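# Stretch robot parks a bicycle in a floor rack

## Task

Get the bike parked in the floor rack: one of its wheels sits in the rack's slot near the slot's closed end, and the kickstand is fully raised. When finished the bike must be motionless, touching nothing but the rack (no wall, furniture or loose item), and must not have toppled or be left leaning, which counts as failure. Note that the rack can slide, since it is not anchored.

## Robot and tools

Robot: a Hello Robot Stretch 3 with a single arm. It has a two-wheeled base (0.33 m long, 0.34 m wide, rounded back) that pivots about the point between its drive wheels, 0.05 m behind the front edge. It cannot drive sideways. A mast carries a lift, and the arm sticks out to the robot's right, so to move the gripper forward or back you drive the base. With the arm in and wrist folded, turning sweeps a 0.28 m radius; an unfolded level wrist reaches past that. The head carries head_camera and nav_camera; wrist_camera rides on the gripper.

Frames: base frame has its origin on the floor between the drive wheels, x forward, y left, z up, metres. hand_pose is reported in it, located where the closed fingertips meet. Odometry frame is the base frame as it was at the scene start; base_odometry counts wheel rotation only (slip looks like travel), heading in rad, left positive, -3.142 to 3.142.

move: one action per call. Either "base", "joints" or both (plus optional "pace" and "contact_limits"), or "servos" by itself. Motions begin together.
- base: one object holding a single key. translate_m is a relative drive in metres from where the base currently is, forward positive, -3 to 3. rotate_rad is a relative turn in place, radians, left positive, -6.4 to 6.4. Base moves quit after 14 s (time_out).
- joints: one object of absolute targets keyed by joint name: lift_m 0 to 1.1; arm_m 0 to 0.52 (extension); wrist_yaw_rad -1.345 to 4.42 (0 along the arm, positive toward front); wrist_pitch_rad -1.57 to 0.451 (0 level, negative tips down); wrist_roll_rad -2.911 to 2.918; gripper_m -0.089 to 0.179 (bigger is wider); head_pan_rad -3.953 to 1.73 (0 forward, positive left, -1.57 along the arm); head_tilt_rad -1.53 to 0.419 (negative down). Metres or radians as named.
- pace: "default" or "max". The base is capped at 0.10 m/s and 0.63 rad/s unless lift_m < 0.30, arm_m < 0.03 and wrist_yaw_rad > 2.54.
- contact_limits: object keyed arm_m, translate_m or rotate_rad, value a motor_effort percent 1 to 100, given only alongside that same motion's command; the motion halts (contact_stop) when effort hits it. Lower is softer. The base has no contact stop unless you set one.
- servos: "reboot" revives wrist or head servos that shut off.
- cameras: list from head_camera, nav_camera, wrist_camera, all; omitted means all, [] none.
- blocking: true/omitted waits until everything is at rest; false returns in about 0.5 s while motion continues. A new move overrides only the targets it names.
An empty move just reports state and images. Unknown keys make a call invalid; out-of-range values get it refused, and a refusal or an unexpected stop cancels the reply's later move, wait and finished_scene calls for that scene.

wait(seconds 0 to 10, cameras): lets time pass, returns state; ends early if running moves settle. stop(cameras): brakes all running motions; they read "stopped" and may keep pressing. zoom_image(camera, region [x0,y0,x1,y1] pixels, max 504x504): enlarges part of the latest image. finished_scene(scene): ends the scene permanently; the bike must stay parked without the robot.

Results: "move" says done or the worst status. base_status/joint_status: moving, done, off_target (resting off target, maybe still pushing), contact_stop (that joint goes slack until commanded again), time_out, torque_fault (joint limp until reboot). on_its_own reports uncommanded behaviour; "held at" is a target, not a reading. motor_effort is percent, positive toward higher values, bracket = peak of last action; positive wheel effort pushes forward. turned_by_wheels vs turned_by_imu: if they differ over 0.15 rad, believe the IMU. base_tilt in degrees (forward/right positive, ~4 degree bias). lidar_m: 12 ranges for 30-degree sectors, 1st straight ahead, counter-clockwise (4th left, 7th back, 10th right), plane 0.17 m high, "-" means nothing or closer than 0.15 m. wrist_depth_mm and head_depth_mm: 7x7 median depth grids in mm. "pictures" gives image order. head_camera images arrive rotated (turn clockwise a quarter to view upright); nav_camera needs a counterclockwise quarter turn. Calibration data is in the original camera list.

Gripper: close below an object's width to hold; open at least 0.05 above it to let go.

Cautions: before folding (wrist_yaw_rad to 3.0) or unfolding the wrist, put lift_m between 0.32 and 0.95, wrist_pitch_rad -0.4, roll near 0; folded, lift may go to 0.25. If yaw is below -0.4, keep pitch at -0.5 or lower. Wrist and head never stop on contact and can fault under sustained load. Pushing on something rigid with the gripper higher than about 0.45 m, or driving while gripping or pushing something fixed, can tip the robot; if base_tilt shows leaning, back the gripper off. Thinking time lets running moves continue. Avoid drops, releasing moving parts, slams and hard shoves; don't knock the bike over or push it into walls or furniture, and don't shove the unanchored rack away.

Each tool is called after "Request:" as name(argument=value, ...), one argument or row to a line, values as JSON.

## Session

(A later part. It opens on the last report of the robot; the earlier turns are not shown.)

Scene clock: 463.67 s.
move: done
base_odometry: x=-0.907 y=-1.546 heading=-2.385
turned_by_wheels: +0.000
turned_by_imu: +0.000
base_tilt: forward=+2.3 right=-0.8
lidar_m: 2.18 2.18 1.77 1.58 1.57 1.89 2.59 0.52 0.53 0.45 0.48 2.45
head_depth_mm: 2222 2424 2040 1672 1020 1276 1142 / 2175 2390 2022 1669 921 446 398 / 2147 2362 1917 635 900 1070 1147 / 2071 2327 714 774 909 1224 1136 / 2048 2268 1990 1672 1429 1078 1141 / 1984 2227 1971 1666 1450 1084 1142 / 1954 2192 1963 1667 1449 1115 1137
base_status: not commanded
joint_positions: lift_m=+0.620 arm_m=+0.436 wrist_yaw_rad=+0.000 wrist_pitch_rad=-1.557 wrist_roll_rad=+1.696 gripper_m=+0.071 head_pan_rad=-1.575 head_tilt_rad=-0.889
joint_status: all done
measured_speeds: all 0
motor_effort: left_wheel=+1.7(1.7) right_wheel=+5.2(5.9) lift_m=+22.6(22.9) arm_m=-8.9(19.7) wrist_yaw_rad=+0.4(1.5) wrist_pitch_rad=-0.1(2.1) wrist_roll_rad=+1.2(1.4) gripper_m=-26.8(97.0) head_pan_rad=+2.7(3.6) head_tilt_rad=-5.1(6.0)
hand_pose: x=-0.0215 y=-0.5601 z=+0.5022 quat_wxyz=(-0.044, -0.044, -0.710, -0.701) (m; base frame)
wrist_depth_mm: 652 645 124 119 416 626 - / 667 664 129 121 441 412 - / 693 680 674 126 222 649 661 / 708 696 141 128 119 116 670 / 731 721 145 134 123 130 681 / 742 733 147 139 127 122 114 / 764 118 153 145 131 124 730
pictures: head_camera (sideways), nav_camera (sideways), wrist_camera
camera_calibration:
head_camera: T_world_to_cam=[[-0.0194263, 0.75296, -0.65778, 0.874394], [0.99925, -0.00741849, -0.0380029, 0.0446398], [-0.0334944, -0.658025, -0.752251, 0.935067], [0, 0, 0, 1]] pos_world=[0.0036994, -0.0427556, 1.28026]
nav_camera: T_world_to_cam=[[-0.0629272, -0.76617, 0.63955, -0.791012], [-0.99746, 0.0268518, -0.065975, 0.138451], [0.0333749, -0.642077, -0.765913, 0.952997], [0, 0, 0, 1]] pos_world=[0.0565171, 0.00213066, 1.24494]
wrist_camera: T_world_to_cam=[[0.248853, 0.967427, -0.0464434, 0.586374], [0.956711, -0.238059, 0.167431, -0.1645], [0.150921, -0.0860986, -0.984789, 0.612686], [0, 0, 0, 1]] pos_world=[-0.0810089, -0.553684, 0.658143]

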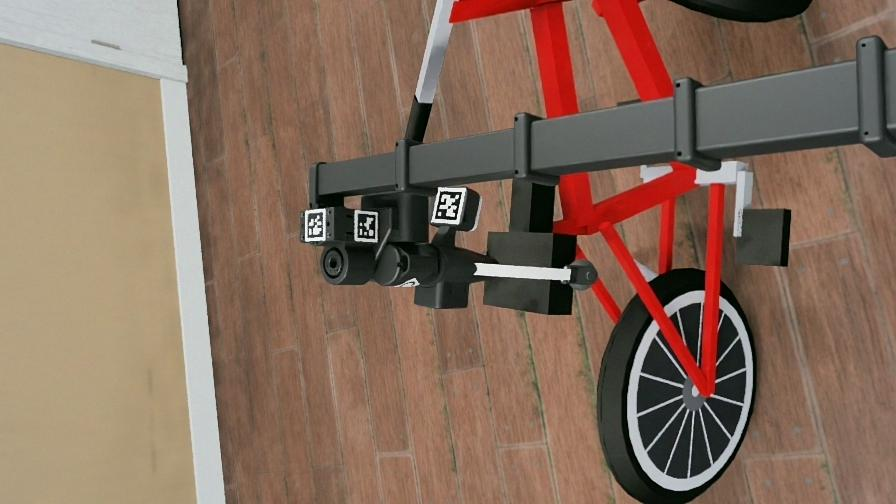

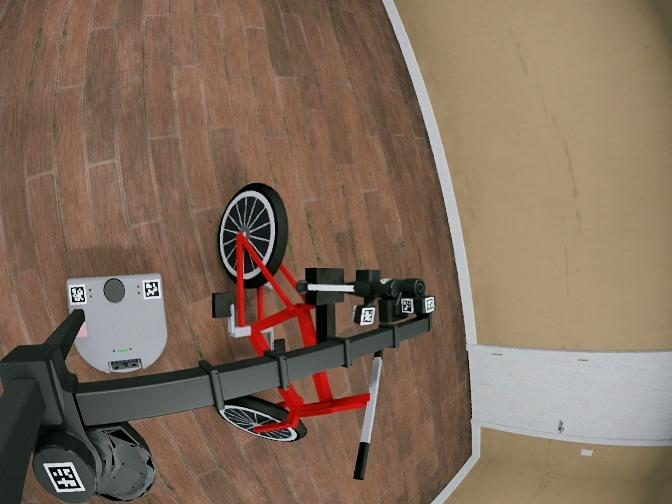

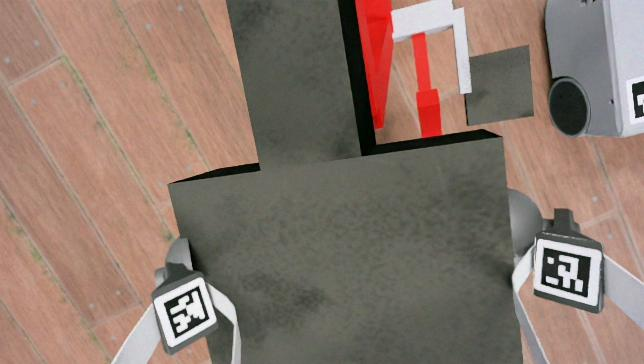

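Request:
move(
  joints={"gripper_m": 0.03},
  cameras=[],
)

Request:
move(
  joints={"arm_m": 0.37, "lift_m": 0.63},
  cameras=["wrist_camera", "head_camera", "nav_camera"],
)

Scene clock: 469.57 s.
move: done
base_odometry: x=-0.907 y=-1.546 heading=-2.385
turned_by_wheels: +0.000
turned_by_imu: -0.001
base_tilt: forward=+2.3 right=-0.8
lidar_m: 2.18 2.19 1.77 1.57 1.58 1.88 2.59 0.52 0.54 0.45 0.48 2.46
head_depth_mm: 2210 2427 2035 1669 1017 1282 1145 / 2172 2402 2039 1671 924 446 398 / 2135 2386 1922 634 902 1073 1151 / 2097 2303 711 774 908 1241 1131 / 2055 2309 1985 1686 1423 1074 1143 / 1990 2222 1972 1673 1445 1086 1141 / 1946 2211 1943 1652 1432 1120 1135
base_status: not commanded
joint_positions: lift_m=+0.620 arm_m=+0.436 wrist_yaw_rad=+0.000 wrist_pitch_rad=-1.557 wrist_roll_rad=+1.696 gripper_m=+0.032 head_pan_rad=-1.575 head_tilt_rad=-0.889
joint_status: all done
measured_speeds: all 0
motor_effort: left_wheel=+1.6(1.8) right_wheel=+4.5(5.6) lift_m=+21.6(24.1) arm_m=+23.2(23.8) wrist_yaw_rad=-0.1(1.1) wrist_pitch_rad=+0.3(0.6) wrist_roll_rad=+1.2(1.4) gripper_m=-41.7(98.5) head_pan_rad=+2.5(3.1) head_tilt_rad=-4.8(6.1)
hand_pose: x=-0.0215 y=-0.5601 z=+0.5022 quat_wxyz=(-0.044, -0.044, -0.710, -0.701) (m; base frame)
wrist_depth_mm: 658 641 124 119 413 626 - / 666 656 129 122 643 414 - / 694 677 665 127 230 659 660 / 713 699 141 129 119 669 667 / 727 728 145 133 124 117 692 / 763 151 148 140 127 122 113 / 780 118 153 145 132 127 733
pictures: none
No camera images: "cameras" was empty.

Scene clock: 471.23 s.
move: contact_stop
base_odometry: x=-0.907 y=-1.546 heading=-2.384
turned_by_wheels: +0.000
turned_by_imu: +0.000
base_tilt: forward=+2.3 right=-0.8
lidar_m: 2.18 2.19 1.77 1.57 1.58 1.88 2.60 0.52 0.53 0.45 0.48 2.46
head_depth_mm: 2249 2450 2041 1670 1032 1277 1120 / 2176 2409 2031 1633 500 419 381 / 2139 2358 2031 609 912 1072 1146 / 2076 2335 1998 664 911 1214 1135 / 2062 2290 1986 1685 1428 1075 1142 / 1989 2239 1973 1669 1445 1110 1147 / 1932 2175 1955 1665 1430 1118 1140
base_status: not commanded
joint_positions: lift_m=+0.639 arm_m=+0.370 wrist_yaw_rad=+0.001 wrist_pitch_rad=-1.441 wrist_roll_rad=+1.697 gripper_m=+0.035 head_pan_rad=-1.575 head_tilt_rad=-0.890
joint_status: lift_m contact_stop (moved +0.019 of +0.010); the others done
measured_speeds: translate_m=+0.000 rotate_rad=+0.000 lift_m=+0.006 arm_m=+0.000 wrist_yaw_rad=+0.000 wrist_pitch_rad=+0.000 wrist_roll_rad=+0.000 head_pan_rad=+0.000 head_tilt_rad=+0.000
on_its_own: gripper_m is held at +0.034, not at your +0.030, by its stall guard, which is not easing now; lift_m is slack since a contact_stop (your +0.630 is given up); wrist_pitch_rad is at rest, and its effort (-21.5) is outside its rest range (-8 to +12)
motor_effort: left_wheel=+2.4(2.8) right_wheel=-1.9(5.0) lift_m=+20.1(27.1) arm_m=-23.1(24.5) wrist_yaw_rad=+0.1(3.2) wrist_pitch_rad=-21.5(21.8) wrist_roll_rad=+1.0(2.0) gripper_m=-12.5(41.9) head_pan_rad=+2.3(3.3) head_tilt_rad=-5.2(5.7)
hand_pose: x=-0.0215 y=-0.5239 z=+0.5209 quat_wxyz=(-0.047, -0.041, -0.750, -0.659) (m; base frame)
wrist_depth_mm: 738 716 144 220 422 602 595 / 780 744 147 228 640 410 597 / 789 768 151 213 458 639 620 / 822 784 159 143 316 665 630 / 856 818 162 146 144 678 657 / 895 857 131 152 137 122 686 / 913 871 170 158 149 716 689
pictures: head_camera (sideways), nav_camera (sideways), wrist_camera
camera_calibration:
head_camera: T_world_to_cam=[[-0.0194887, 0.753405, -0.657268, 0.873728], [0.999251, -0.00730714, -0.0380048, 0.0446422], [-0.0334357, -0.657516, -0.752698, 0.935648], [0, 0, 0, 1]] pos_world=[0.00370312, -0.0427411, 1.28023]
nav_camera: T_world_to_cam=[[-0.0628635, -0.766609, 0.639029, -0.790334], [-0.997462, 0.0268112, -0.0659598, 0.138431], [0.0334322, -0.641554, -0.766349, 0.953564], [0, 0, 0, 1]] pos_world=[0.0565171, 0.00217367, 1.24494]
wrist_camera: T_world_to_cam=[[0.248934, 0.95557, -0.157852, 0.604048], [0.956673, -0.217187, 0.193922, -0.161903], [0.151023, -0.199286, -0.968234, 0.566351], [0, 0, 0, 1]] pos_world=[-0.0810114, -0.499508, 0.675107]

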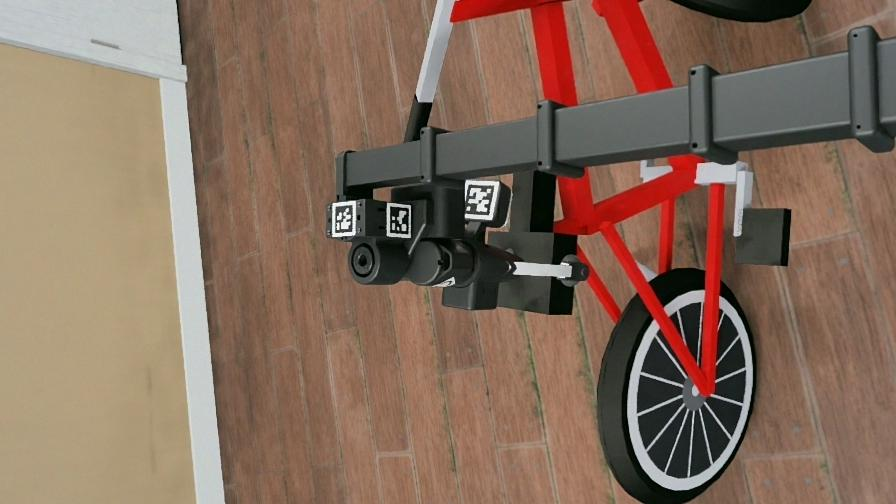

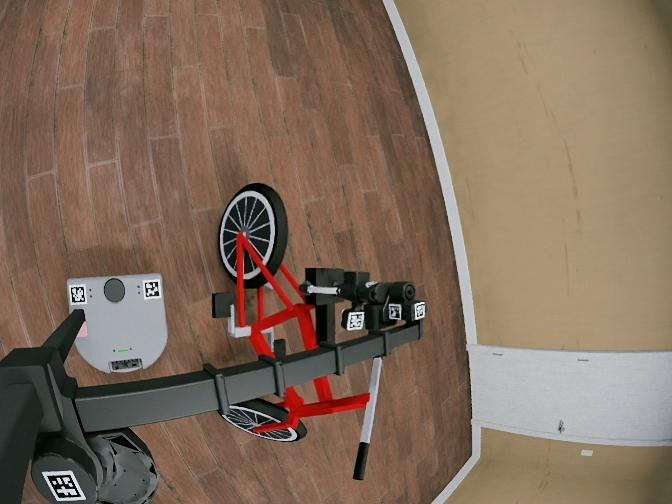

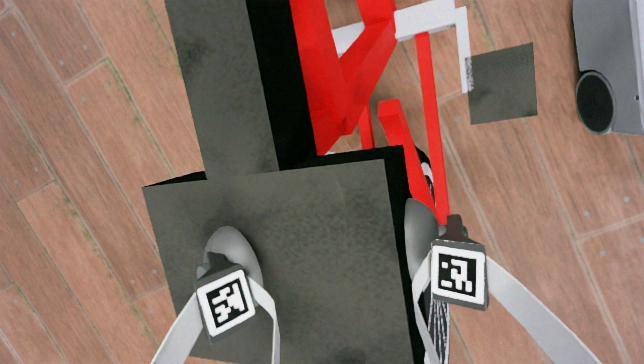

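Request:
move(
  joints={"gripper_m": 0.179},
  cameras=[],
)

Request:
move(
  joints={"lift_m": 0.85},
  cameras=["wrist_camera", "nav_camera"],
)

Scene clock: 487.93 s.
move: done
base_odometry: x=-0.907 y=-1.546 heading=-2.384
turned_by_wheels: +0.000
turned_by_imu: -0.004
base_tilt: forward=+2.3 right=-0.8
lidar_m: 2.18 2.19 1.77 1.57 1.58 1.88 2.59 0.52 0.54 0.45 0.48 2.45
head_depth_mm: 2211 2402 2023 1666 1022 1256 366 / 2191 2405 2021 1605 462 398 361 / 2140 2384 635 627 939 1082 1150 / 2077 2314 633 674 906 1242 1131 / 2067 2280 1986 1638 1420 1076 1141 / 1993 2240 1953 1675 1446 1103 1140 / 1964 2181 1972 1666 1442 1113 1140
base_status: not commanded
joint_positions: lift_m=+0.668 arm_m=+0.370 wrist_yaw_rad=+0.001 wrist_pitch_rad=-1.546 wrist_roll_rad=+1.697 gripper_m=+0.179 head_pan_rad=-1.575 head_tilt_rad=-0.890
joint_status: all done
measured_speeds: all 0
on_its_own: lift_m is slack since a contact_stop (your +0.630 is given up)
motor_effort: left_wheel=+2.4(2.6) right_wheel=-1.2(1.4) lift_m=+26.2(26.6) arm_m=+11.3(11.7) wrist_yaw_rad=-0.4(1.9) wrist_pitch_rad=-1.7(11.8) wrist_roll_rad=+1.1(1.4) gripper_m=+0.3(84.3) head_pan_rad=+2.7(3.2) head_tilt_rad=-4.9(5.5)
hand_pose: x=-0.0215 y=-0.4968 z=+0.5498 quat_wxyz=(-0.044, -0.044, -0.714, -0.697) (m; base frame)
wrist_depth_mm: 696 170 189 476 666 671 - / 722 177 184 421 480 689 - / 746 732 179 311 712 693 703 / 770 202 179 170 729 724 695 / 791 197 182 173 743 753 132 / 811 142 190 178 769 773 113 / 838 125 200 182 799 791 770
pictures: none
No camera images: "cameras" was empty.

Scene clock: 490.43 s.
move: done
base_odometry: x=-0.907 y=-1.546 heading=-2.384
turned_by_wheels: +0.000
turned_by_imu: -0.001
base_tilt: forward=+2.3 right=-0.8
lidar_m: 2.18 2.19 1.77 1.57 1.58 1.88 2.59 0.52 0.53 0.45 0.48 2.46
head_depth_mm: 2205 2421 336 291 - 1273 1139 / 2182 418 358 1579 1417 1253 1149 / 2074 489 577 1697 966 1089 1154 / 2062 487 548 1644 937 1237 1134 / 2027 2267 1879 1684 1429 1082 1146 / 1998 2225 1981 1666 1447 1106 1139 / 1961 2200 1974 1667 1446 1119 1134
base_status: not commanded
joint_positions: lift_m=+0.850 arm_m=+0.370 wrist_yaw_rad=+0.001 wrist_pitch_rad=-1.547 wrist_roll_rad=+1.697 gripper_m=+0.179 head_pan_rad=-1.575 head_tilt_rad=-0.890
joint_status: all done
measured_speeds: all 0
motor_effort: left_wheel=+2.4(2.6) right_wheel=-1.1(1.4) lift_m=+29.8(31.3) arm_m=+17.2(17.2) wrist_yaw_rad=-0.4(1.9) wrist_pitch_rad=-1.8(2.5) wrist_roll_rad=+1.1(1.3) gripper_m=+0.9(1.5) head_pan_rad=+2.2(3.6) head_tilt_rad=-5.0(5.8)
hand_pose: x=-0.0215 y=-0.4966 z=+0.7320 quat_wxyz=(-0.044, -0.044, -0.714, -0.698) (m; base frame)
wrist_depth_mm: 881 888 876 852 857 - - / 920 916 901 641 869 - 697 / 953 942 919 459 907 895 884 / 968 959 937 564 927 923 900 / 1000 962 985 955 963 958 132 / - 142 - 987 961 967 112 / - 125 - - - - 983
pictures: nav_camera (sideways), wrist_camera
camera_calibration:
nav_camera: T_world_to_cam=[[-0.0628633, -0.766609, 0.639029, -0.790334], [-0.997462, 0.0268109, -0.0659598, 0.138431], [0.0334325, -0.641554, -0.766349, 0.953564], [0, 0, 0, 1]] pos_world=[0.0565171, 0.00217369, 1.24494]
wrist_camera: T_world_to_cam=[[0.248924, 0.9669, -0.0560443, 0.542457], [0.95669, -0.236453, 0.169804, -0.188809], [0.150932, -0.0958854, -0.983883, 0.838935], [0, 0, 0, 1]] pos_world=[-0.0810209, -0.488705, 0.887876]

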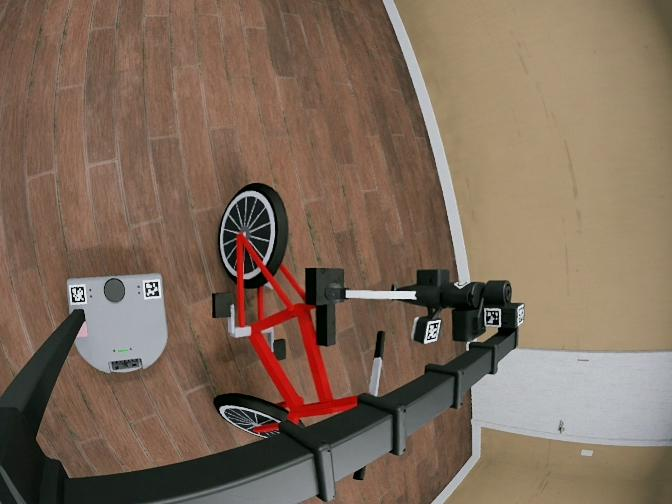

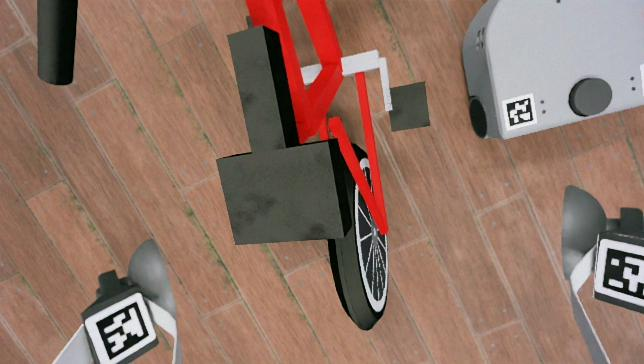

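Request:
move(
  joints={"lift_m": 0.92, "arm_m": 0.0, "wrist_roll_rad": 1.57},
  base={"rotate_rad": -0.178},
  cameras=[],
)

Request:
move(
  base={"translate_m": 0.828},
  cameras=[],
)

Request:
move(
  base={"rotate_rad": -1.545},
  cameras=[],
)

Request:
move(
  base={"translate_m": 0.79},
  joints={"head_pan_rad": -1.57, "head_tilt_rad": -0.5},
  cameras=["head_camera"],
)

Request:
zoom_image(
  camera="head_camera",
  region=[392, 0, 896, 504],
)

Scene clock: 525.30 s.
move: done
base_odometry: x=-0.907 y=-1.546 heading=-2.562
turned_by_wheels: -0.178
turned_by_imu: -0.178
base_tilt: forward=+2.3 right=-0.8
lidar_m: 2.21 2.19 1.98 1.58 1.58 1.71 2.62 2.59 0.52 0.45 0.46 0.61
head_depth_mm: 2532 2507 2046 - - - 1123 / 2432 2497 2025 1813 - - 1123 / 2304 2465 2007 1691 - - 1117 / 2208 2423 2012 1678 - - - / 2114 2328 1991 1678 938 1134 1115 / 2067 2288 1970 1665 1393 1057 1146 / 1972 2205 1960 1656 1432 1041 1133
base_status: done
joint_positions: lift_m=+0.920 arm_m=+0.000 wrist_yaw_rad=+0.001 wrist_pitch_rad=-1.548 wrist_roll_rad=+1.573 gripper_m=+0.179 head_pan_rad=-1.575 head_tilt_rad=-0.890
joint_status: all done
measured_speeds: all 0
motor_effort: left_wheel=+5.2(10.3) right_wheel=-4.0(8.6) lift_m=+29.3(31.8) arm_m=-19.6(21.4) wrist_yaw_rad=-0.2(2.1) wrist_pitch_rad=-2.1(2.3) wrist_roll_rad=-1.0(4.8) gripper_m=+0.5(2.0) head_pan_rad=+2.7(3.2) head_tilt_rad=-4.5(5.5)
hand_pose: x=-0.0216 y=-0.1263 z=+0.8020 quat_wxyz=(+0.000, -0.001, -0.715, -0.699) (m; base frame)
wrist_depth_mm: 649 954 944 933 922 904 914 / 994 969 985 965 - 939 899 / - 984 - - 794 967 951 / 532 - - - - 989 969 / 494 688 841 - - - 132 / - 141 856 - - - 112 / - 123 - - - - -
pictures: none
No camera images: "cameras" was empty.

Scene clock: 534.70 s.
move: done
base_odometry: x=-1.599 y=-1.999 heading=-2.562
turned_by_wheels: +0.000
turned_by_imu: +0.001
base_tilt: forward=+2.3 right=-0.8
lidar_m: 1.42 1.41 1.54 1.90 1.89 2.05 3.18 0.59 0.59 1.91 1.89 1.78
head_depth_mm: 2183 2426 2028 - - - 1129 / 2077 2354 2037 1835 - - 1121 / 1991 2248 2030 1737 - - 1117 / 1915 2178 1992 1707 - - - / 1815 2100 2004 1685 1440 1304 1109 / 1758 2005 1976 1670 1447 1275 1140 / 1695 1908 1953 1654 1432 1269 1134
base_status: done
joint_positions: lift_m=+0.920 arm_m=+0.000 wrist_yaw_rad=+0.001 wrist_pitch_rad=-1.548 wrist_roll_rad=+1.573 gripper_m=+0.179 head_pan_rad=-1.575 head_tilt_rad=-0.890
joint_status: not commanded
measured_speeds: all 0
motor_effort: left_wheel=+5.0(10.5) right_wheel=+2.5(6.1) lift_m=+27.4(29.7) arm_m=-18.2(19.9) wrist_yaw_rad=-0.9(2.0) wrist_pitch_rad=-1.8(2.5) wrist_roll_rad=-1.1(1.3) gripper_m=+0.9(1.6) head_pan_rad=+2.9(3.2) head_tilt_rad=-5.7(5.7)
hand_pose: x=-0.0216 y=-0.1263 z=+0.8020 quat_wxyz=(+0.000, -0.001, -0.715, -0.699) (m; base frame)
wrist_depth_mm: 962 955 939 941 918 903 913 / 975 984 953 955 - 938 916 / - 998 996 997 800 951 966 / - - - - - 973 971 / - - - - - - 132 / - 142 - - - - 112 / - 125 - - - - -
pictures: none
No camera images: "cameras" was empty.

Scene clock: 538.27 s.
move: done
base_odometry: x=-1.599 y=-1.999 heading=+2.176
turned_by_wheels: -1.545
turned_by_imu: -1.536
base_tilt: forward=+2.3 right=-0.8
lidar_m: 1.91 1.89 1.75 1.43 1.42 1.56 1.90 1.88 2.07 3.26 0.59 0.59
head_depth_mm: 2654 2509 2055 - - - 1125 / 2930 2522 2031 1811 - - 1118 / 3217 2467 2018 1731 - - 1118 / 3170 2467 2000 1729 - - - / 3123 2442 1987 1696 1460 1310 1112 / 3001 2416 1960 1669 1438 1272 1136 / 2929 2395 1962 1657 1443 1272 1129
base_status: done
joint_positions: lift_m=+0.920 arm_m=+0.000 wrist_yaw_rad=+0.001 wrist_pitch_rad=-1.548 wrist_roll_rad=+1.573 gripper_m=+0.179 head_pan_rad=-1.575 head_tilt_rad=-0.890
joint_status: not commanded
measured_speeds: all 0
motor_effort: left_wheel=+5.8(10.6) right_wheel=-4.7(8.0) lift_m=+26.7(27.7) arm_m=-18.6(20.2) wrist_yaw_rad=-0.8(2.1) wrist_pitch_rad=-1.8(2.4) wrist_roll_rad=-1.1(1.3) gripper_m=+0.4(1.8) head_pan_rad=+2.6(3.0) head_tilt_rad=-4.4(5.7)
hand_pose: x=-0.0216 y=-0.1263 z=+0.8020 quat_wxyz=(+0.000, -0.001, -0.715, -0.699) (m; base frame)
wrist_depth_mm: 965 946 931 930 918 910 905 / 991 981 959 973 - 938 916 / - - 1000 999 808 960 958 / - - - - - 989 974 / - - - - - - 132 / - 141 - - - - 112 / - 123 - - - - -
pictures: none
No camera images: "cameras" was empty.

Scene clock: 547.30 s.
move: done
base_odometry: x=-2.049 y=-1.349 heading=+2.176
turned_by_wheels: +0.000
turned_by_imu: +0.001
base_tilt: forward=+2.3 right=-0.8
lidar_m: 1.16 1.15 1.27 1.70 1.69 1.86 2.64 2.62 0.54 0.96 2.74 1.42
head_depth_mm: 3259 3571 3776 2895 2105 1740 - / 3122 3418 3681 2745 2097 1015 - / 2989 3268 3526 2840 1493 1567 1443 / 2888 3087 3379 2814 2105 1654 1436 / 2780 3028 3260 2782 2079 1644 1370 / 2656 2896 3125 2749 2067 1648 1361 / 2586 2763 3001 2746 2058 1627 1350
base_status: done
joint_positions: lift_m=+0.920 arm_m=+0.000 wrist_yaw_rad=+0.001 wrist_pitch_rad=-1.548 wrist_roll_rad=+1.573 gripper_m=+0.179 head_pan_rad=-1.575 head_tilt_rad=-0.508
joint_status: all done
measured_speeds: all 0
motor_effort: left_wheel=+4.7(10.9) right_wheel=+2.2(5.6) lift_m=+24.7(26.9) arm_m=-9.6(18.6) wrist_yaw_rad=-0.5(2.1) wrist_pitch_rad=-1.7(2.3) wrist_roll_rad=-0.9(1.3) gripper_m=+0.8(2.1) head_pan_rad=+2.5(6.4) head_tilt_rad=+3.3(4.5)
hand_pose: x=-0.0216 y=-0.1263 z=+0.8020 quat_wxyz=(+0.000, -0.001, -0.715, -0.699) (m; base frame)
wrist_depth_mm: 635 948 956 934 921 925 897 / 992 981 975 973 - 926 913 / - - 999 997 798 983 937 / - - - - - 972 991 / - - - - - - 132 / - 142 - - - - 112 / - 125 - - - - -
pictures: head_camera (sideways)
camera_calibration:
head_camera: T_world_to_cam=[[-0.0209046, 0.454038, -0.890737, 1.17808], [0.999191, -0.0211224, -0.0342167, 0.0397291], [-0.0343502, -0.890732, -0.45323, 0.546082], [0, 0, 0, 1]] pos_world=[0.00368829, -0.0476404, 1.29822]

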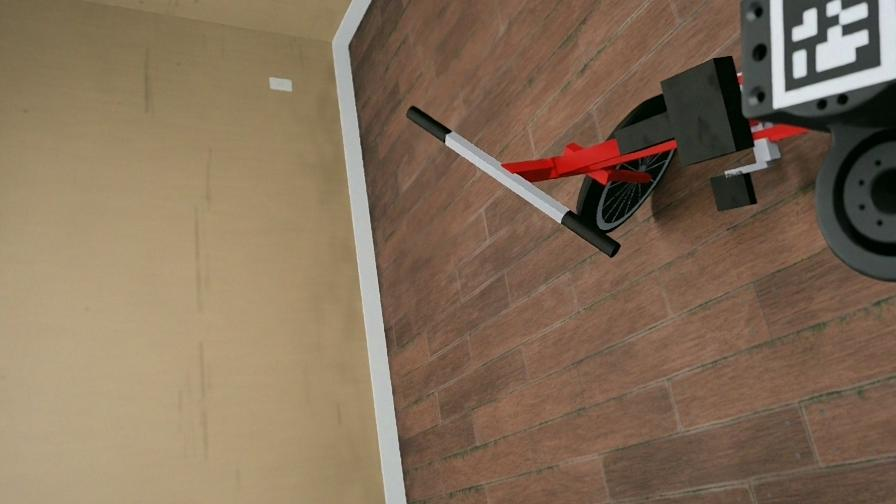

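Scaled by 1.000.

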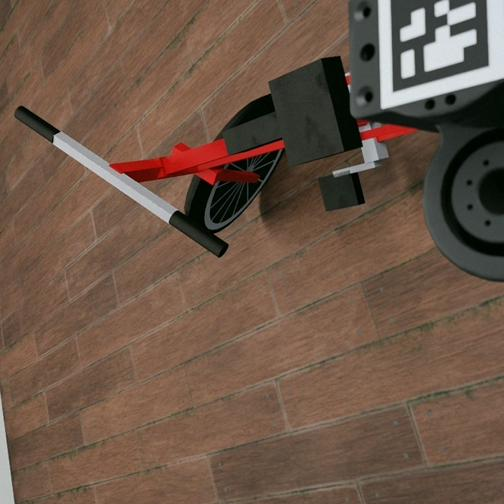

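Request:
move(
  base={"rotate_rad": -1.244},
  cameras=[],
)

Request:
move(
  base={"translate_m": 0.798},
  joints={"wrist_pitch_rad": -1.29, "wrist_roll_rad": -1.57},
  cameras=[],
)

Request:
move(
  base={"rotate_rad": -0.269},
  joints={"head_pan_rad": -1.57, "head_tilt_rad": -0.85},
)

Scene clock: 554.77 s.
move: done
base_odometry: x=-2.049 y=-1.349 heading=+0.933
turned_by_wheels: -1.244
turned_by_imu: -1.238
base_tilt: forward=+2.3 right=-0.8
lidar_m: 3.09 1.68 1.21 1.15 1.18 1.59 1.69 1.74 2.33 2.63 0.54 0.68
head_depth_mm: 2311 2505 2698 2851 2113 1703 - / 2296 2482 2722 2827 2101 1670 - / 2298 2456 2677 2832 2104 1662 1446 / 2276 2436 2617 2778 2078 1655 1433 / 2254 2410 2664 2783 2061 1655 1373 / 2228 2403 2596 2782 2067 1646 1360 / 2225 2370 2589 2715 2058 1646 1356
base_status: done
joint_positions: lift_m=+0.920 arm_m=+0.000 wrist_yaw_rad=+0.001 wrist_pitch_rad=-1.548 wrist_roll_rad=+1.573 gripper_m=+0.179 head_pan_rad=-1.575 head_tilt_rad=-0.507
joint_status: not commanded
measured_speeds: all 0
motor_effort: left_wheel=+5.9(10.4) right_wheel=-4.8(8.4) lift_m=+23.3(24.2) arm_m=-8.5(8.7) wrist_yaw_rad=-0.5(2.3) wrist_pitch_rad=-1.7(2.3) wrist_roll_rad=-1.0(1.3) gripper_m=+1.0(1.4) head_pan_rad=+2.4(3.5) head_tilt_rad=+3.2(4.1)
hand_pose: x=-0.0216 y=-0.1263 z=+0.8020 quat_wxyz=(+0.000, -0.001, -0.715, -0.699) (m; base frame)
wrist_depth_mm: 960 969 954 949 928 905 901 / - 993 957 975 - 935 905 / - - 998 991 803 970 961 / - - - - 993 997 996 / - - - - - - 131 / - 142 - - - - 112 / - 125 - - - - -
pictures: none
No camera images: "cameras" was empty.

Scene clock: 563.87 s.
move: done
base_odometry: x=-1.574 y=-0.708 heading=+0.933
turned_by_wheels: +0.000
turned_by_imu: +0.001
base_tilt: forward=+2.3 right=-0.8
lidar_m: 2.29 1.68 1.23 1.17 1.21 1.62 2.49 0.66 0.53 0.49 0.53 2.40
head_depth_mm: 2291 2464 2695 2813 2122 1748 - / 2266 2432 2680 2811 2109 1676 - / 2265 2411 2636 2795 2095 1652 1446 / 2230 2427 2620 2774 2103 1658 1438 / 2210 2404 2603 2760 2075 1654 1373 / 2216 2400 2548 2706 2058 1656 939 / 2209 2347 2590 2710 2074 1543 894
base_status: done
joint_positions: lift_m=+0.920 arm_m=+0.000 wrist_yaw_rad=+0.001 wrist_pitch_rad=-1.295 wrist_roll_rad=-1.566 gripper_m=+0.179 head_pan_rad=-1.575 head_tilt_rad=-0.507
joint_status: all done
measured_speeds: all 0
motor_effort: left_wheel=+5.2(10.1) right_wheel=+2.7(5.8) lift_m=+22.7(23.8) arm_m=-19.3(20.0) wrist_yaw_rad=-0.6(1.9) wrist_pitch_rad=+0.9(2.3) wrist_roll_rad=-1.3(5.1) gripper_m=+0.7(2.2) head_pan_rad=+2.3(3.2) head_tilt_rad=+2.4(4.4)
hand_pose: x=-0.0213 y=-0.1916 z=+0.8056 quat_wxyz=(+0.797, +0.604, -0.001, -0.001) (m; base frame)
wrist_depth_mm: 819 850 907 976 - 519 - / 836 879 943 997 - 559 - / 855 890 941 - - 579 - / 865 749 - - - 545 - / 558 - - - 904 - 132 / 898 142 - - - - 112 / 887 125 - - - - -
pictures: none
No camera images: "cameras" was empty.

Scene clock: 565.33 s.
move: done
base_odometry: x=-1.574 y=-0.708 heading=+0.664
turned_by_wheels: -0.269
turned_by_imu: -0.267
base_tilt: forward=+2.3 right=-0.8
lidar_m: 2.30 2.29 1.39 1.17 1.18 1.34 2.24 2.49 0.57 0.53 0.50 0.74
head_depth_mm: 2767 2795 2161 1886 - - - / 2646 2753 2163 1883 - - - / 2586 2726 2165 1780 - - 1114 / 2475 2645 2139 1762 1571 - 1128 / 2402 2593 2119 1762 1219 1272 1124 / 2327 2555 2096 1756 1497 1096 1099 / 2280 2471 2101 1748 1497 1103 1146
base_status: done
joint_positions: lift_m=+0.920 arm_m=+0.000 wrist_yaw_rad=+0.001 wrist_pitch_rad=-1.295 wrist_roll_rad=-1.566 gripper_m=+0.179 head_pan_rad=-1.575 head_tilt_rad=-0.839
joint_status: all done
measured_speeds: all 0
motor_effort: left_wheel=+5.8(9.6) right_wheel=-4.9(8.5) lift_m=+23.6(23.7) arm_m=-19.4(19.9) wrist_yaw_rad=-0.8(1.7) wrist_pitch_rad=+0.7(1.3) wrist_roll_rad=-1.3(1.5) gripper_m=+0.1(1.5) head_pan_rad=+2.6(4.1) head_tilt_rad=-4.9(6.1)
hand_pose: x=-0.0213 y=-0.1917 z=+0.8056 quat_wxyz=(+0.797, +0.603, -0.001, -0.001) (m; base frame)
wrist_depth_mm: 819 872 904 962 781 553 - / 841 884 928 984 - 566 - / 848 887 951 - 911 - - / 875 751 - - - - - / 540 - - - - - 132 / 884 142 - - - - 112 / 901 125 - - - - -
pictures: head_camera (sideways), nav_camera (sideways), wrist_camera
camera_calibration:
head_camera: T_world_to_cam=[[-0.0197677, 0.719303, -0.694415, 0.922136], [0.999244, -0.00904543, -0.0378147, 0.0443973], [-0.0334815, -0.694638, -0.71858, 0.891279], [0, 0, 0, 1]] pos_world=[0.0037061, -0.0437776, 1.28248]
nav_camera: T_world_to_cam=[[-0.0625862, -0.733424, 0.676884, -0.839661], [-0.997481, 0.023283, -0.0670014, 0.139792], [0.0333806, -0.679372, -0.733034, 0.91024], [0, 0, 0, 1]] pos_world=[0.0565043, -0.000690392, 1.24496]
wrist_camera: T_world_to_cam=[[-0.130052, -0.962768, 0.236989, -0.362366], [-0.978511, 0.1632, 0.126025, -0.0587983], [-0.160009, -0.215507, -0.963304, 0.894479], [0, 0, 0, 1]] pos_world=[0.0384636, -0.146512, 0.954941]

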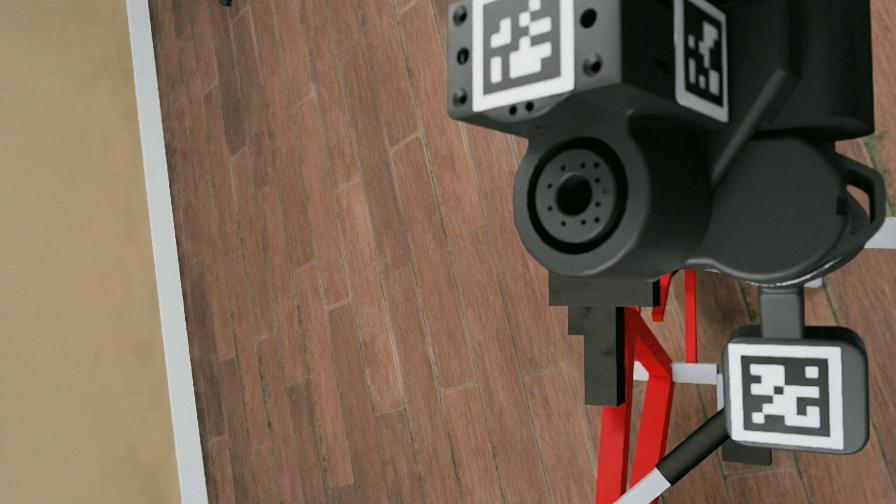

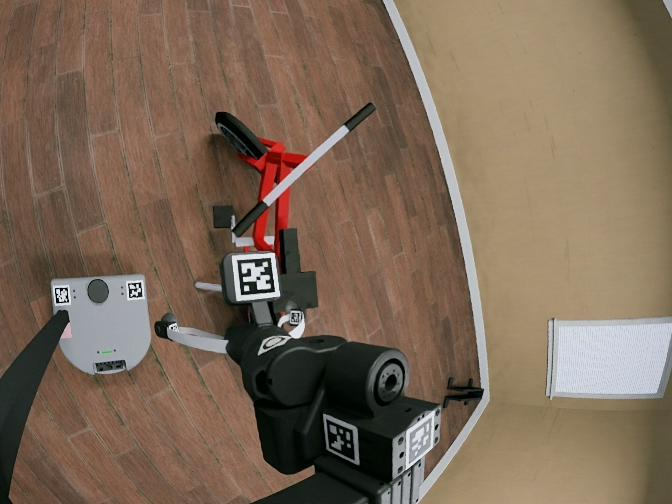

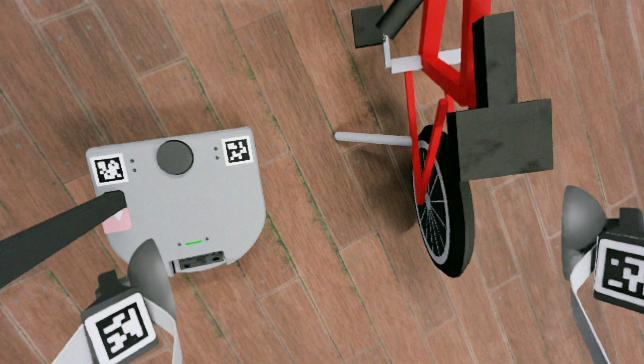

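Request:
move(
  joints={"lift_m": 0.8, "arm_m": 0.28},
)

Scene clock: 582.37 s.
move: done
base_odometry: x=-1.574 y=-0.708 heading=+0.664
turned_by_wheels: +0.000
turned_by_imu: -0.002
base_tilt: forward=+2.3 right=-0.8
lidar_m: 2.29 2.29 1.39 1.17 1.18 1.33 2.24 2.49 0.57 0.53 0.49 0.74
head_depth_mm: 2763 2767 2184 1788 316 288 - / 2662 2714 466 382 347 1255 1173 / 2576 2696 468 481 1517 1249 1170 / 2494 2656 475 496 866 1150 1161 / 2409 2581 2103 1665 1227 1262 1167 / 2355 2570 2097 1760 1501 1116 1152 / 2259 2505 2103 1738 1487 1101 1152
base_status: not commanded
joint_positions: lift_m=+0.800 arm_m=+0.280 wrist_yaw_rad=+0.000 wrist_pitch_rad=-1.294 wrist_roll_rad=-1.567 gripper_m=+0.179 head_pan_rad=-1.575 head_tilt_rad=-0.839
joint_status: all done
measured_speeds: all 0
motor_effort: left_wheel=+5.5(6.0) right_wheel=-5.1(5.4) lift_m=+23.6(24.4) arm_m=+18.8(21.3) wrist_yaw_rad=+0.6(1.4) wrist_pitch_rad=+0.0(1.3) wrist_roll_rad=-1.0(1.4) gripper_m=+0.9(1.5) head_pan_rad=+2.7(3.0) head_tilt_rad=-5.3(5.7)
hand_pose: x=-0.0214 y=-0.4720 z=+0.6857 quat_wxyz=(+0.798, +0.603, -0.001, -0.001) (m; base frame)
wrist_depth_mm: 692 740 773 301 892 944 - / 734 760 807 309 899 981 - / 747 786 821 314 922 - - / - 812 821 - 960 - - / - 818 849 545 980 - 132 / - 141 883 926 - - 112 / 113 125 900 972 - - -
pictures: head_camera (sideways), nav_camera (sideways), wrist_camera
camera_calibration:
head_camera: T_world_to_cam=[[-0.0197668, 0.719524, -0.694186, 0.921837], [0.999244, -0.00903326, -0.0378162, 0.0443993], [-0.0334805, -0.694409, -0.718802, 0.891566], [0, 0, 0, 1]] pos_world=[0.00370613, -0.0437714, 1.28246]
nav_camera: T_world_to_cam=[[-0.062587, -0.73364, 0.67665, -0.839357], [-0.997481, 0.0233042, -0.0669954, 0.139784], [0.0333817, -0.679139, -0.73325, 0.910522], [0, 0, 0, 1]] pos_world=[0.0565044, -0.000672251, 1.24496]
wrist_camera: T_world_to_cam=[[-0.130124, -0.962467, 0.23817, -0.604486], [-0.978462, 0.163478, 0.126046, 0.00213995], [-0.160251, -0.216639, -0.96301, 0.717779], [0, 0, 0, 1]] pos_world=[0.03846, -0.426649, 0.834929]

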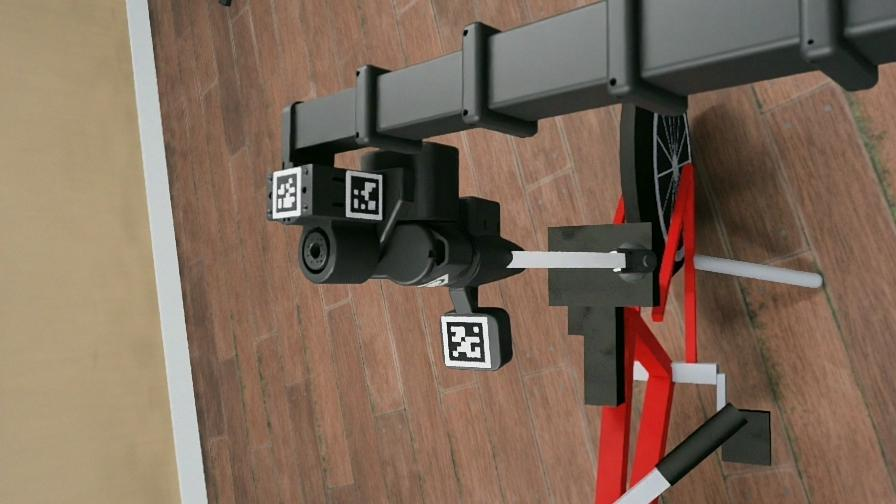

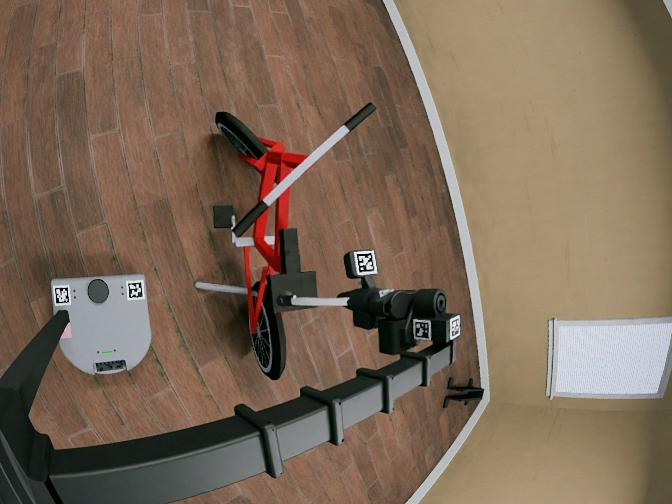

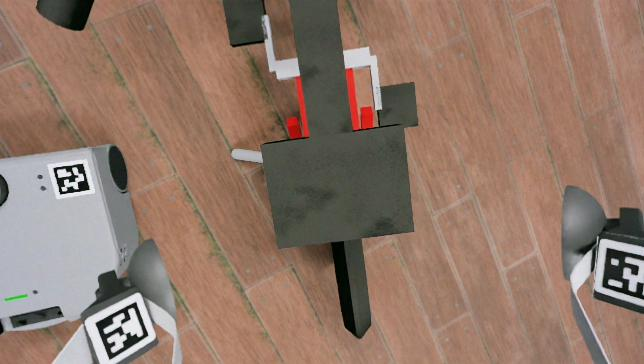

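Request:
move(
  joints={"lift_m": 0.7, "arm_m": 0.302},
  cameras=["wrist_camera"],
)

Request:
move(
  joints={"lift_m": 0.66, "arm_m": 0.313},
  cameras=["wrist_camera"],
)

Scene clock: 590.17 s.
move: done
base_odometry: x=-1.574 y=-0.708 heading=+0.664
turned_by_wheels: +0.000
turned_by_imu: -0.001
base_tilt: forward=+2.3 right=-0.8
lidar_m: 2.29 2.29 1.39 1.18 1.17 1.33 2.24 2.48 0.57 0.53 0.49 0.74
head_depth_mm: 2778 2782 2172 1799 1530 1278 333 / 2675 2739 2159 1700 425 377 343 / 2582 2701 2146 540 1462 1247 1172 / 2454 2678 2145 561 840 1150 1155 / 2419 2564 2123 1751 859 1264 1156 / 2363 2553 2114 1752 1498 1116 1156 / 2277 2461 2093 1732 1492 1099 1143
base_status: not commanded
joint_positions: lift_m=+0.700 arm_m=+0.302 wrist_yaw_rad=+0.000 wrist_pitch_rad=-1.294 wrist_roll_rad=-1.567 gripper_m=+0.179 head_pan_rad=-1.575 head_tilt_rad=-0.839
joint_status: all done
measured_speeds: all 0
motor_effort: left_wheel=+5.6(5.9) right_wheel=-4.8(5.1) lift_m=+23.0(25.9) arm_m=+18.9(21.0) wrist_yaw_rad=+0.1(1.6) wrist_pitch_rad=+0.7(1.2) wrist_roll_rad=-1.2(1.3) gripper_m=-0.2(1.3) head_pan_rad=+2.5(2.8) head_tilt_rad=-5.2(5.6)
hand_pose: x=-0.0214 y=-0.4940 z=+0.5857 quat_wxyz=(+0.798, +0.603, -0.001, -0.001) (m; base frame)
wrist_depth_mm: 623 652 681 200 789 837 897 / 642 664 704 204 794 850 915 / 642 678 714 211 328 871 958 / - 699 219 215 215 892 976 / - 714 731 222 221 906 132 / - 142 756 228 227 961 112 / - 124 786 822 882 985 -
pictures: wrist_camera
camera_calibration:
wrist_camera: T_world_to_cam=[[-0.130124, -0.962467, 0.23817, -0.601842], [-0.978462, 0.163478, 0.126046, 0.0183404], [-0.160251, -0.216639, -0.96301, 0.616715], [0, 0, 0, 1]] pos_world=[0.03846, -0.448647, 0.734931]

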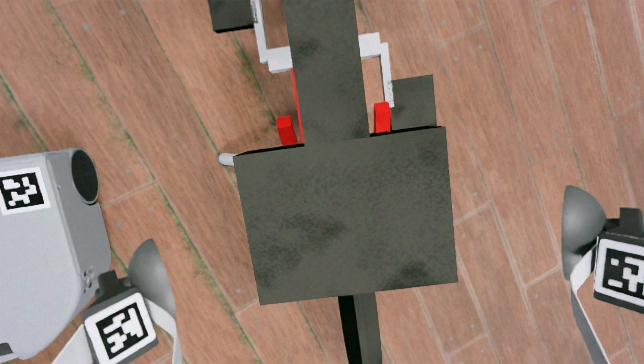

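Scene clock: 591.33 s.
move: done
base_odometry: x=-1.574 y=-0.708 heading=+0.664
turned_by_wheels: +0.000
turned_by_imu: +0.000
base_tilt: forward=+2.3 right=-0.8
lidar_m: 2.29 2.29 1.39 1.18 1.18 1.34 2.24 2.49 0.56 0.53 0.49 0.74
head_depth_mm: 2747 2744 2190 1784 1536 1333 1135 / 2673 2707 2163 1794 503 419 374 / 2567 2712 2138 590 617 1241 1167 / 2496 2684 2131 598 708 1152 1156 / 2410 2583 2126 1758 848 1267 1165 / 2341 2558 2133 1735 1494 1115 1161 / 2256 2493 2104 1736 1481 1102 1150
base_status: not commanded
joint_positions: lift_m=+0.660 arm_m=+0.313 wrist_yaw_rad=+0.000 wrist_pitch_rad=-1.294 wrist_roll_rad=-1.567 gripper_m=+0.179 head_pan_rad=-1.575 head_tilt_rad=-0.839
joint_status: all done
measured_speeds: all 0
motor_effort: left_wheel=+5.7(5.8) right_wheel=-4.6(5.2) lift_m=+23.0(24.7) arm_m=+18.3(21.0) wrist_yaw_rad=-0.1(1.6) wrist_pitch_rad=+0.7(1.1) wrist_roll_rad=-0.8(1.3) gripper_m=+0.1(1.6) head_pan_rad=+2.4(3.1) head_tilt_rad=-5.1(5.7)
hand_pose: x=-0.0214 y=-0.5050 z=+0.5457 quat_wxyz=(+0.798, +0.603, -0.001, -0.001) (m; base frame)
wrist_depth_mm: 591 622 645 160 738 785 846 / 599 630 655 164 723 806 874 / 613 647 677 168 173 823 882 / 600 655 175 173 171 868 915 / - 668 179 178 176 881 132 / - 142 185 183 181 890 112 / - 125 735 378 842 921 986
pictures: wrist_camera
camera_calibration:
wrist_camera: T_world_to_cam=[[-0.130124, -0.962459, 0.238204, -0.602927], [-0.978462, 0.163482, 0.12604, 0.0251876], [-0.160251, -0.216673, -0.963002, 0.575788], [0, 0, 0, 1]] pos_world=[0.03846, -0.459653, 0.69493]

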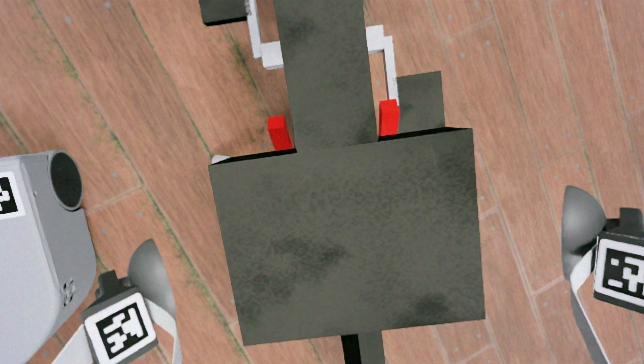

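Request:
move(
  joints={"lift_m": 0.616, "arm_m": 0.321},
  cameras=["wrist_camera"],
)

Request:
move(
  joints={"gripper_m": 0.08},
  cameras=["wrist_camera", "head_camera"],
)

Scene clock: 598.87 s.
move: done
base_odometry: x=-1.574 y=-0.708 heading=+0.664
turned_by_wheels: +0.000
turned_by_imu: -0.001
base_tilt: forward=+2.3 right=-0.8
lidar_m: 2.29 2.29 1.39 1.18 1.18 1.34 2.24 2.48 0.57 0.53 0.49 0.74
head_depth_mm: 2768 2773 2167 1802 1543 1318 1183 / 2688 2726 2150 1791 1485 473 408 / 2565 2711 2142 638 633 1156 1151 / 2487 2712 2129 636 717 1151 1155 / 2418 2590 2115 1754 862 1265 1165 / 2329 2556 2106 1746 1490 1122 1151 / 2269 2452 2078 1744 1474 1100 1152
base_status: not commanded
joint_positions: lift_m=+0.616 arm_m=+0.321 wrist_yaw_rad=+0.000 wrist_pitch_rad=-1.294 wrist_roll_rad=-1.567 gripper_m=+0.179 head_pan_rad=-1.575 head_tilt_rad=-0.839
joint_status: all done
measured_speeds: all 0
motor_effort: left_wheel=+5.6(5.9) right_wheel=-4.7(5.2) lift_m=+22.2(25.2) arm_m=+19.2(21.4) wrist_yaw_rad=-0.5(1.4) wrist_pitch_rad=+0.6(1.1) wrist_roll_rad=-0.9(1.2) gripper_m=+0.6(1.4) head_pan_rad=+1.6(3.2) head_tilt_rad=-4.9(5.8)
hand_pose: x=-0.0214 y=-0.5130 z=+0.5017 quat_wxyz=(+0.798, +0.603, -0.001, -0.001) (m; base frame)
wrist_depth_mm: 558 579 611 118 678 732 789 / 570 588 618 121 455 753 812 / 574 601 635 124 150 740 837 / 576 605 129 127 126 125 854 / 604 618 132 130 130 129 132 / - 141 135 134 134 133 112 / - 123 139 139 137 136 940
pictures: wrist_camera
camera_calibration:
wrist_camera: T_world_to_cam=[[-0.130125, -0.962459, 0.238204, -0.600144], [-0.978462, 0.163482, 0.12604, 0.0320405], [-0.160251, -0.216672, -0.963002, 0.531686], [0, 0, 0, 1]] pos_world=[0.03846, -0.46765, 0.650933]

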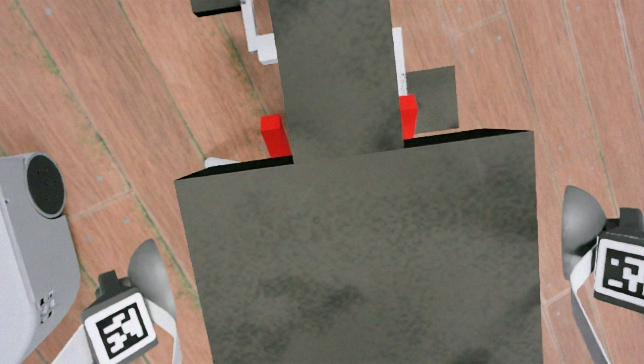

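Scene clock: 600.40 s.
move: done
base_odometry: x=-1.574 y=-0.708 heading=+0.664
turned_by_wheels: +0.000
turned_by_imu: +0.000
base_tilt: forward=+2.3 right=-0.8
lidar_m: 2.29 2.29 1.39 1.17 1.17 1.33 2.24 2.49 0.57 0.53 0.50 0.74
head_depth_mm: 2744 2799 2170 1801 1533 1327 1174 / 2619 2761 2154 1788 1493 471 407 / 2567 2724 2172 636 630 1148 1152 / 2477 2642 2144 636 718 1159 1159 / 2405 2604 2115 1767 858 1269 1164 / 2341 2529 2097 1745 1496 1118 1148 / 2256 2496 2107 1735 1491 1099 1153
base_status: not commanded
joint_positions: lift_m=+0.616 arm_m=+0.321 wrist_yaw_rad=+0.000 wrist_pitch_rad=-1.292 wrist_roll_rad=-1.567 gripper_m=+0.081 head_pan_rad=-1.575 head_tilt_rad=-0.839
joint_status: all done
measured_speeds: all 0
motor_effort: left_wheel=+5.7(5.8) right_wheel=-4.5(5.1) lift_m=+22.2(22.8) arm_m=+18.8(19.5) wrist_yaw_rad=-0.2(1.5) wrist_pitch_rad=+0.5(0.9) wrist_roll_rad=-1.2(1.3) gripper_m=-23.4(96.4) head_pan_rad=+3.0(3.0) head_tilt_rad=-5.9(5.9)
hand_pose: x=-0.0214 y=-0.5133 z=+0.5017 quat_wxyz=(+0.798, +0.602, -0.001, -0.001) (m; base frame)
wrist_depth_mm: 550 583 615 118 685 734 793 / 560 588 612 121 455 764 812 / 578 593 632 124 152 755 835 / 580 606 129 128 127 126 850 / 610 617 132 131 130 130 879 / - 128 135 135 134 133 116 / - 119 140 139 138 137 923
pictures: head_camera (sideways), wrist_camera
camera_calibration:
head_camera: T_world_to_cam=[[-0.0197667, 0.719524, -0.694186, 0.921837], [0.999244, -0.00903338, -0.0378162, 0.0443993], [-0.0334805, -0.694409, -0.718802, 0.891566], [0, 0, 0, 1]] pos_world=[0.00370613, -0.0437714, 1.28246]
wrist_camera: T_world_to_cam=[[-0.130115, -0.962151, 0.23945, -0.60094], [-0.978463, 0.163636, 0.125829, 0.0322714], [-0.160249, -0.217921, -0.96272, 0.530891], [0, 0, 0, 1]] pos_world=[0.03846, -0.467784, 0.650934]

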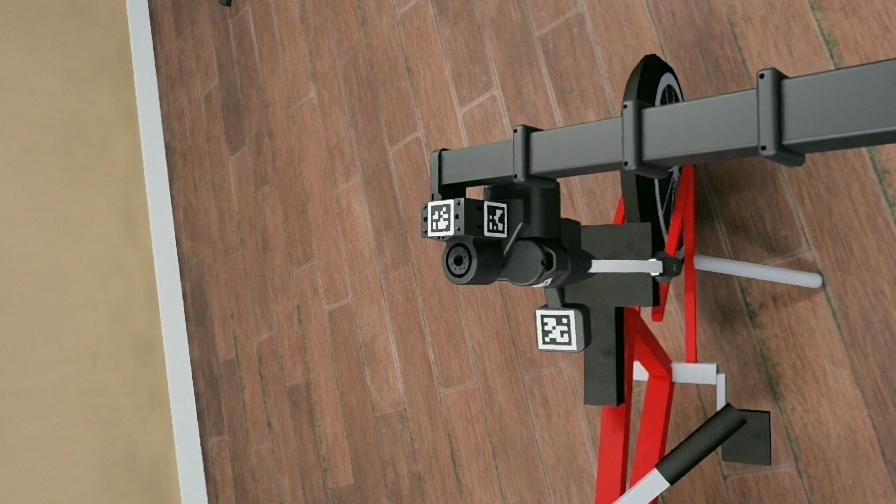

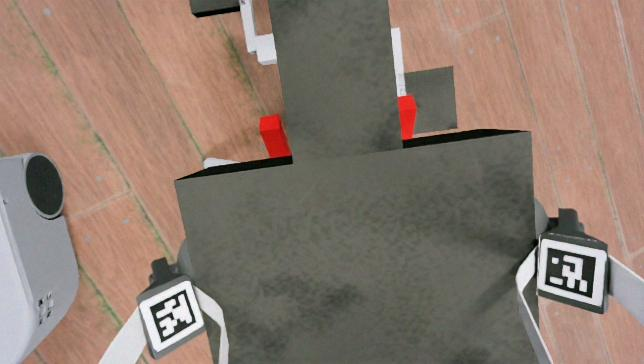

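Request:
move(
  joints={"gripper_m": 0.04},
  cameras=[],
)

Request:
move(
  joints={"arm_m": 0.352, "lift_m": 0.618, "wrist_pitch_rad": -1.38},
  cameras=["wrist_camera", "head_camera"],
)

Scene clock: 608.97 s.
move: done
base_odometry: x=-1.574 y=-0.708 heading=+0.664
turned_by_wheels: +0.000
turned_by_imu: -0.001
base_tilt: forward=+2.3 right=-0.8
lidar_m: 2.29 2.29 1.39 1.18 1.17 1.33 2.24 2.49 0.57 0.53 0.50 0.74
head_depth_mm: 2762 2779 2184 1788 1528 1332 1174 / 2713 2751 2165 1788 1487 472 408 / 2590 2719 2142 640 631 1152 1153 / 2482 2668 2133 640 718 1148 1165 / 2415 2578 2117 1758 860 1262 1160 / 2349 2570 2084 1753 1488 1117 1159 / 2253 2489 2092 1736 1493 1089 1150
base_status: not commanded
joint_positions: lift_m=+0.616 arm_m=+0.321 wrist_yaw_rad=+0.000 wrist_pitch_rad=-1.294 wrist_roll_rad=-1.567 gripper_m=+0.042 head_pan_rad=-1.575 head_tilt_rad=-0.840
joint_status: all done
measured_speeds: all 0
motor_effort: left_wheel=+4.3(5.7) right_wheel=-1.7(4.8) lift_m=+11.2(22.9) arm_m=+16.8(17.3) wrist_yaw_rad=+0.4(1.2) wrist_pitch_rad=+0.4(1.0) wrist_roll_rad=-1.0(1.2) gripper_m=-40.0(98.3) head_pan_rad=+2.5(3.1) head_tilt_rad=-5.0(5.9)
hand_pose: x=-0.0214 y=-0.5129 z=+0.5017 quat_wxyz=(+0.798, +0.603, -0.001, -0.001) (m; base frame)
wrist_depth_mm: 554 578 603 119 690 729 787 / 566 596 618 122 453 750 808 / 576 610 634 125 152 751 835 / 578 612 130 129 127 127 868 / 600 620 133 132 131 130 893 / - 128 136 135 135 133 114 / 620 119 141 140 138 138 939
pictures: none
No camera images: "cameras" was empty.

Scene clock: 610.20 s.
move: contact_stop
base_odometry: x=-1.574 y=-0.708 heading=+0.664
turned_by_wheels: +0.000
turned_by_imu: -0.003
base_tilt: forward=+2.3 right=-0.8
lidar_m: 2.29 2.29 1.39 1.18 1.17 1.33 2.23 2.49 0.57 0.53 0.50 0.74
head_depth_mm: 2786 2758 2189 1784 1532 1325 1172 / 2649 2755 2160 1783 1489 457 399 / 2581 2702 2165 628 1026 1153 1146 / 2496 2672 2124 642 844 1154 1161 / 2417 2619 2118 1762 859 1265 1158 / 2335 2534 2092 1749 1487 1122 1155 / 2270 2461 2100 1740 1481 1101 1149
base_status: not commanded
joint_positions: lift_m=+0.629 arm_m=+0.352 wrist_yaw_rad=+0.000 wrist_pitch_rad=-1.397 wrist_roll_rad=-1.567 gripper_m=+0.045 head_pan_rad=-1.575 head_tilt_rad=-0.840
joint_status: lift_m contact_stop (moved +0.013 of +0.002); the others done
measured_speeds: translate_m=+0.000 rotate_rad=+0.000 lift_m=+0.002 arm_m=+0.000 wrist_yaw_rad=+0.000 wrist_pitch_rad=+0.000 wrist_roll_rad=+0.000 head_pan_rad=+0.000 head_tilt_rad=+0.000
on_its_own: lift_m is slack since a contact_stop (your +0.618 is given up)
motor_effort: left_wheel=+2.6(4.4) right_wheel=+0.0(2.3) lift_m=+23.6(23.6) arm_m=+17.7(26.2) wrist_yaw_rad=+0.7(1.7) wrist_pitch_rad=+3.1(8.2) wrist_roll_rad=-1.0(1.1) gripper_m=-12.9(41.0) head_pan_rad=+2.8(3.0) head_tilt_rad=-4.2(5.6)
hand_pose: x=-0.0214 y=-0.5175 z=+0.5110 quat_wxyz=(+0.765, +0.644, -0.001, -0.002) (m; base frame)
wrist_depth_mm: 600 607 622 126 667 689 715 / 611 625 633 130 460 703 735 / 612 635 660 134 237 726 746 / - 653 143 137 132 735 776 / - 662 147 141 136 132 798 / - 124 150 145 141 135 115 / - 117 155 150 145 142 858
pictures: head_camera (sideways), wrist_camera
camera_calibration:
head_camera: T_world_to_cam=[[-0.0197711, 0.719867, -0.69383, 0.921374], [0.999244, -0.00900659, -0.0378186, 0.0444023], [-0.0334734, -0.694054, -0.719145, 0.892013], [0, 0, 0, 1]] pos_world=[0.00370652, -0.0437618, 1.28244]
wrist_camera: T_world_to_cam=[[-0.130307, -0.981951, 0.137084, -0.565149], [-0.978433, 0.149709, 0.142326, 0.0161519], [-0.16028, -0.115581, -0.980281, 0.600844], [0, 0, 0, 1]] pos_world=[0.0384642, -0.48792, 0.66417]

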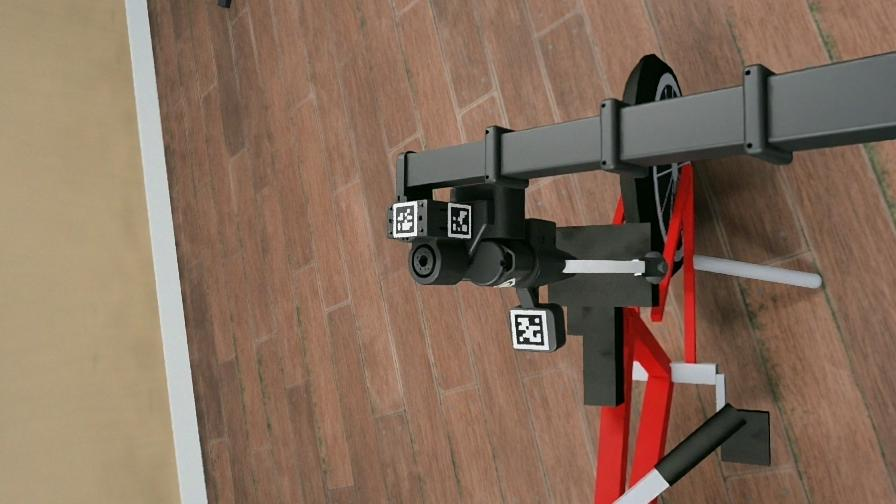

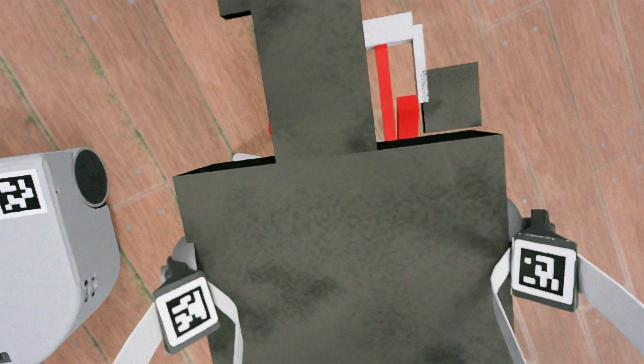

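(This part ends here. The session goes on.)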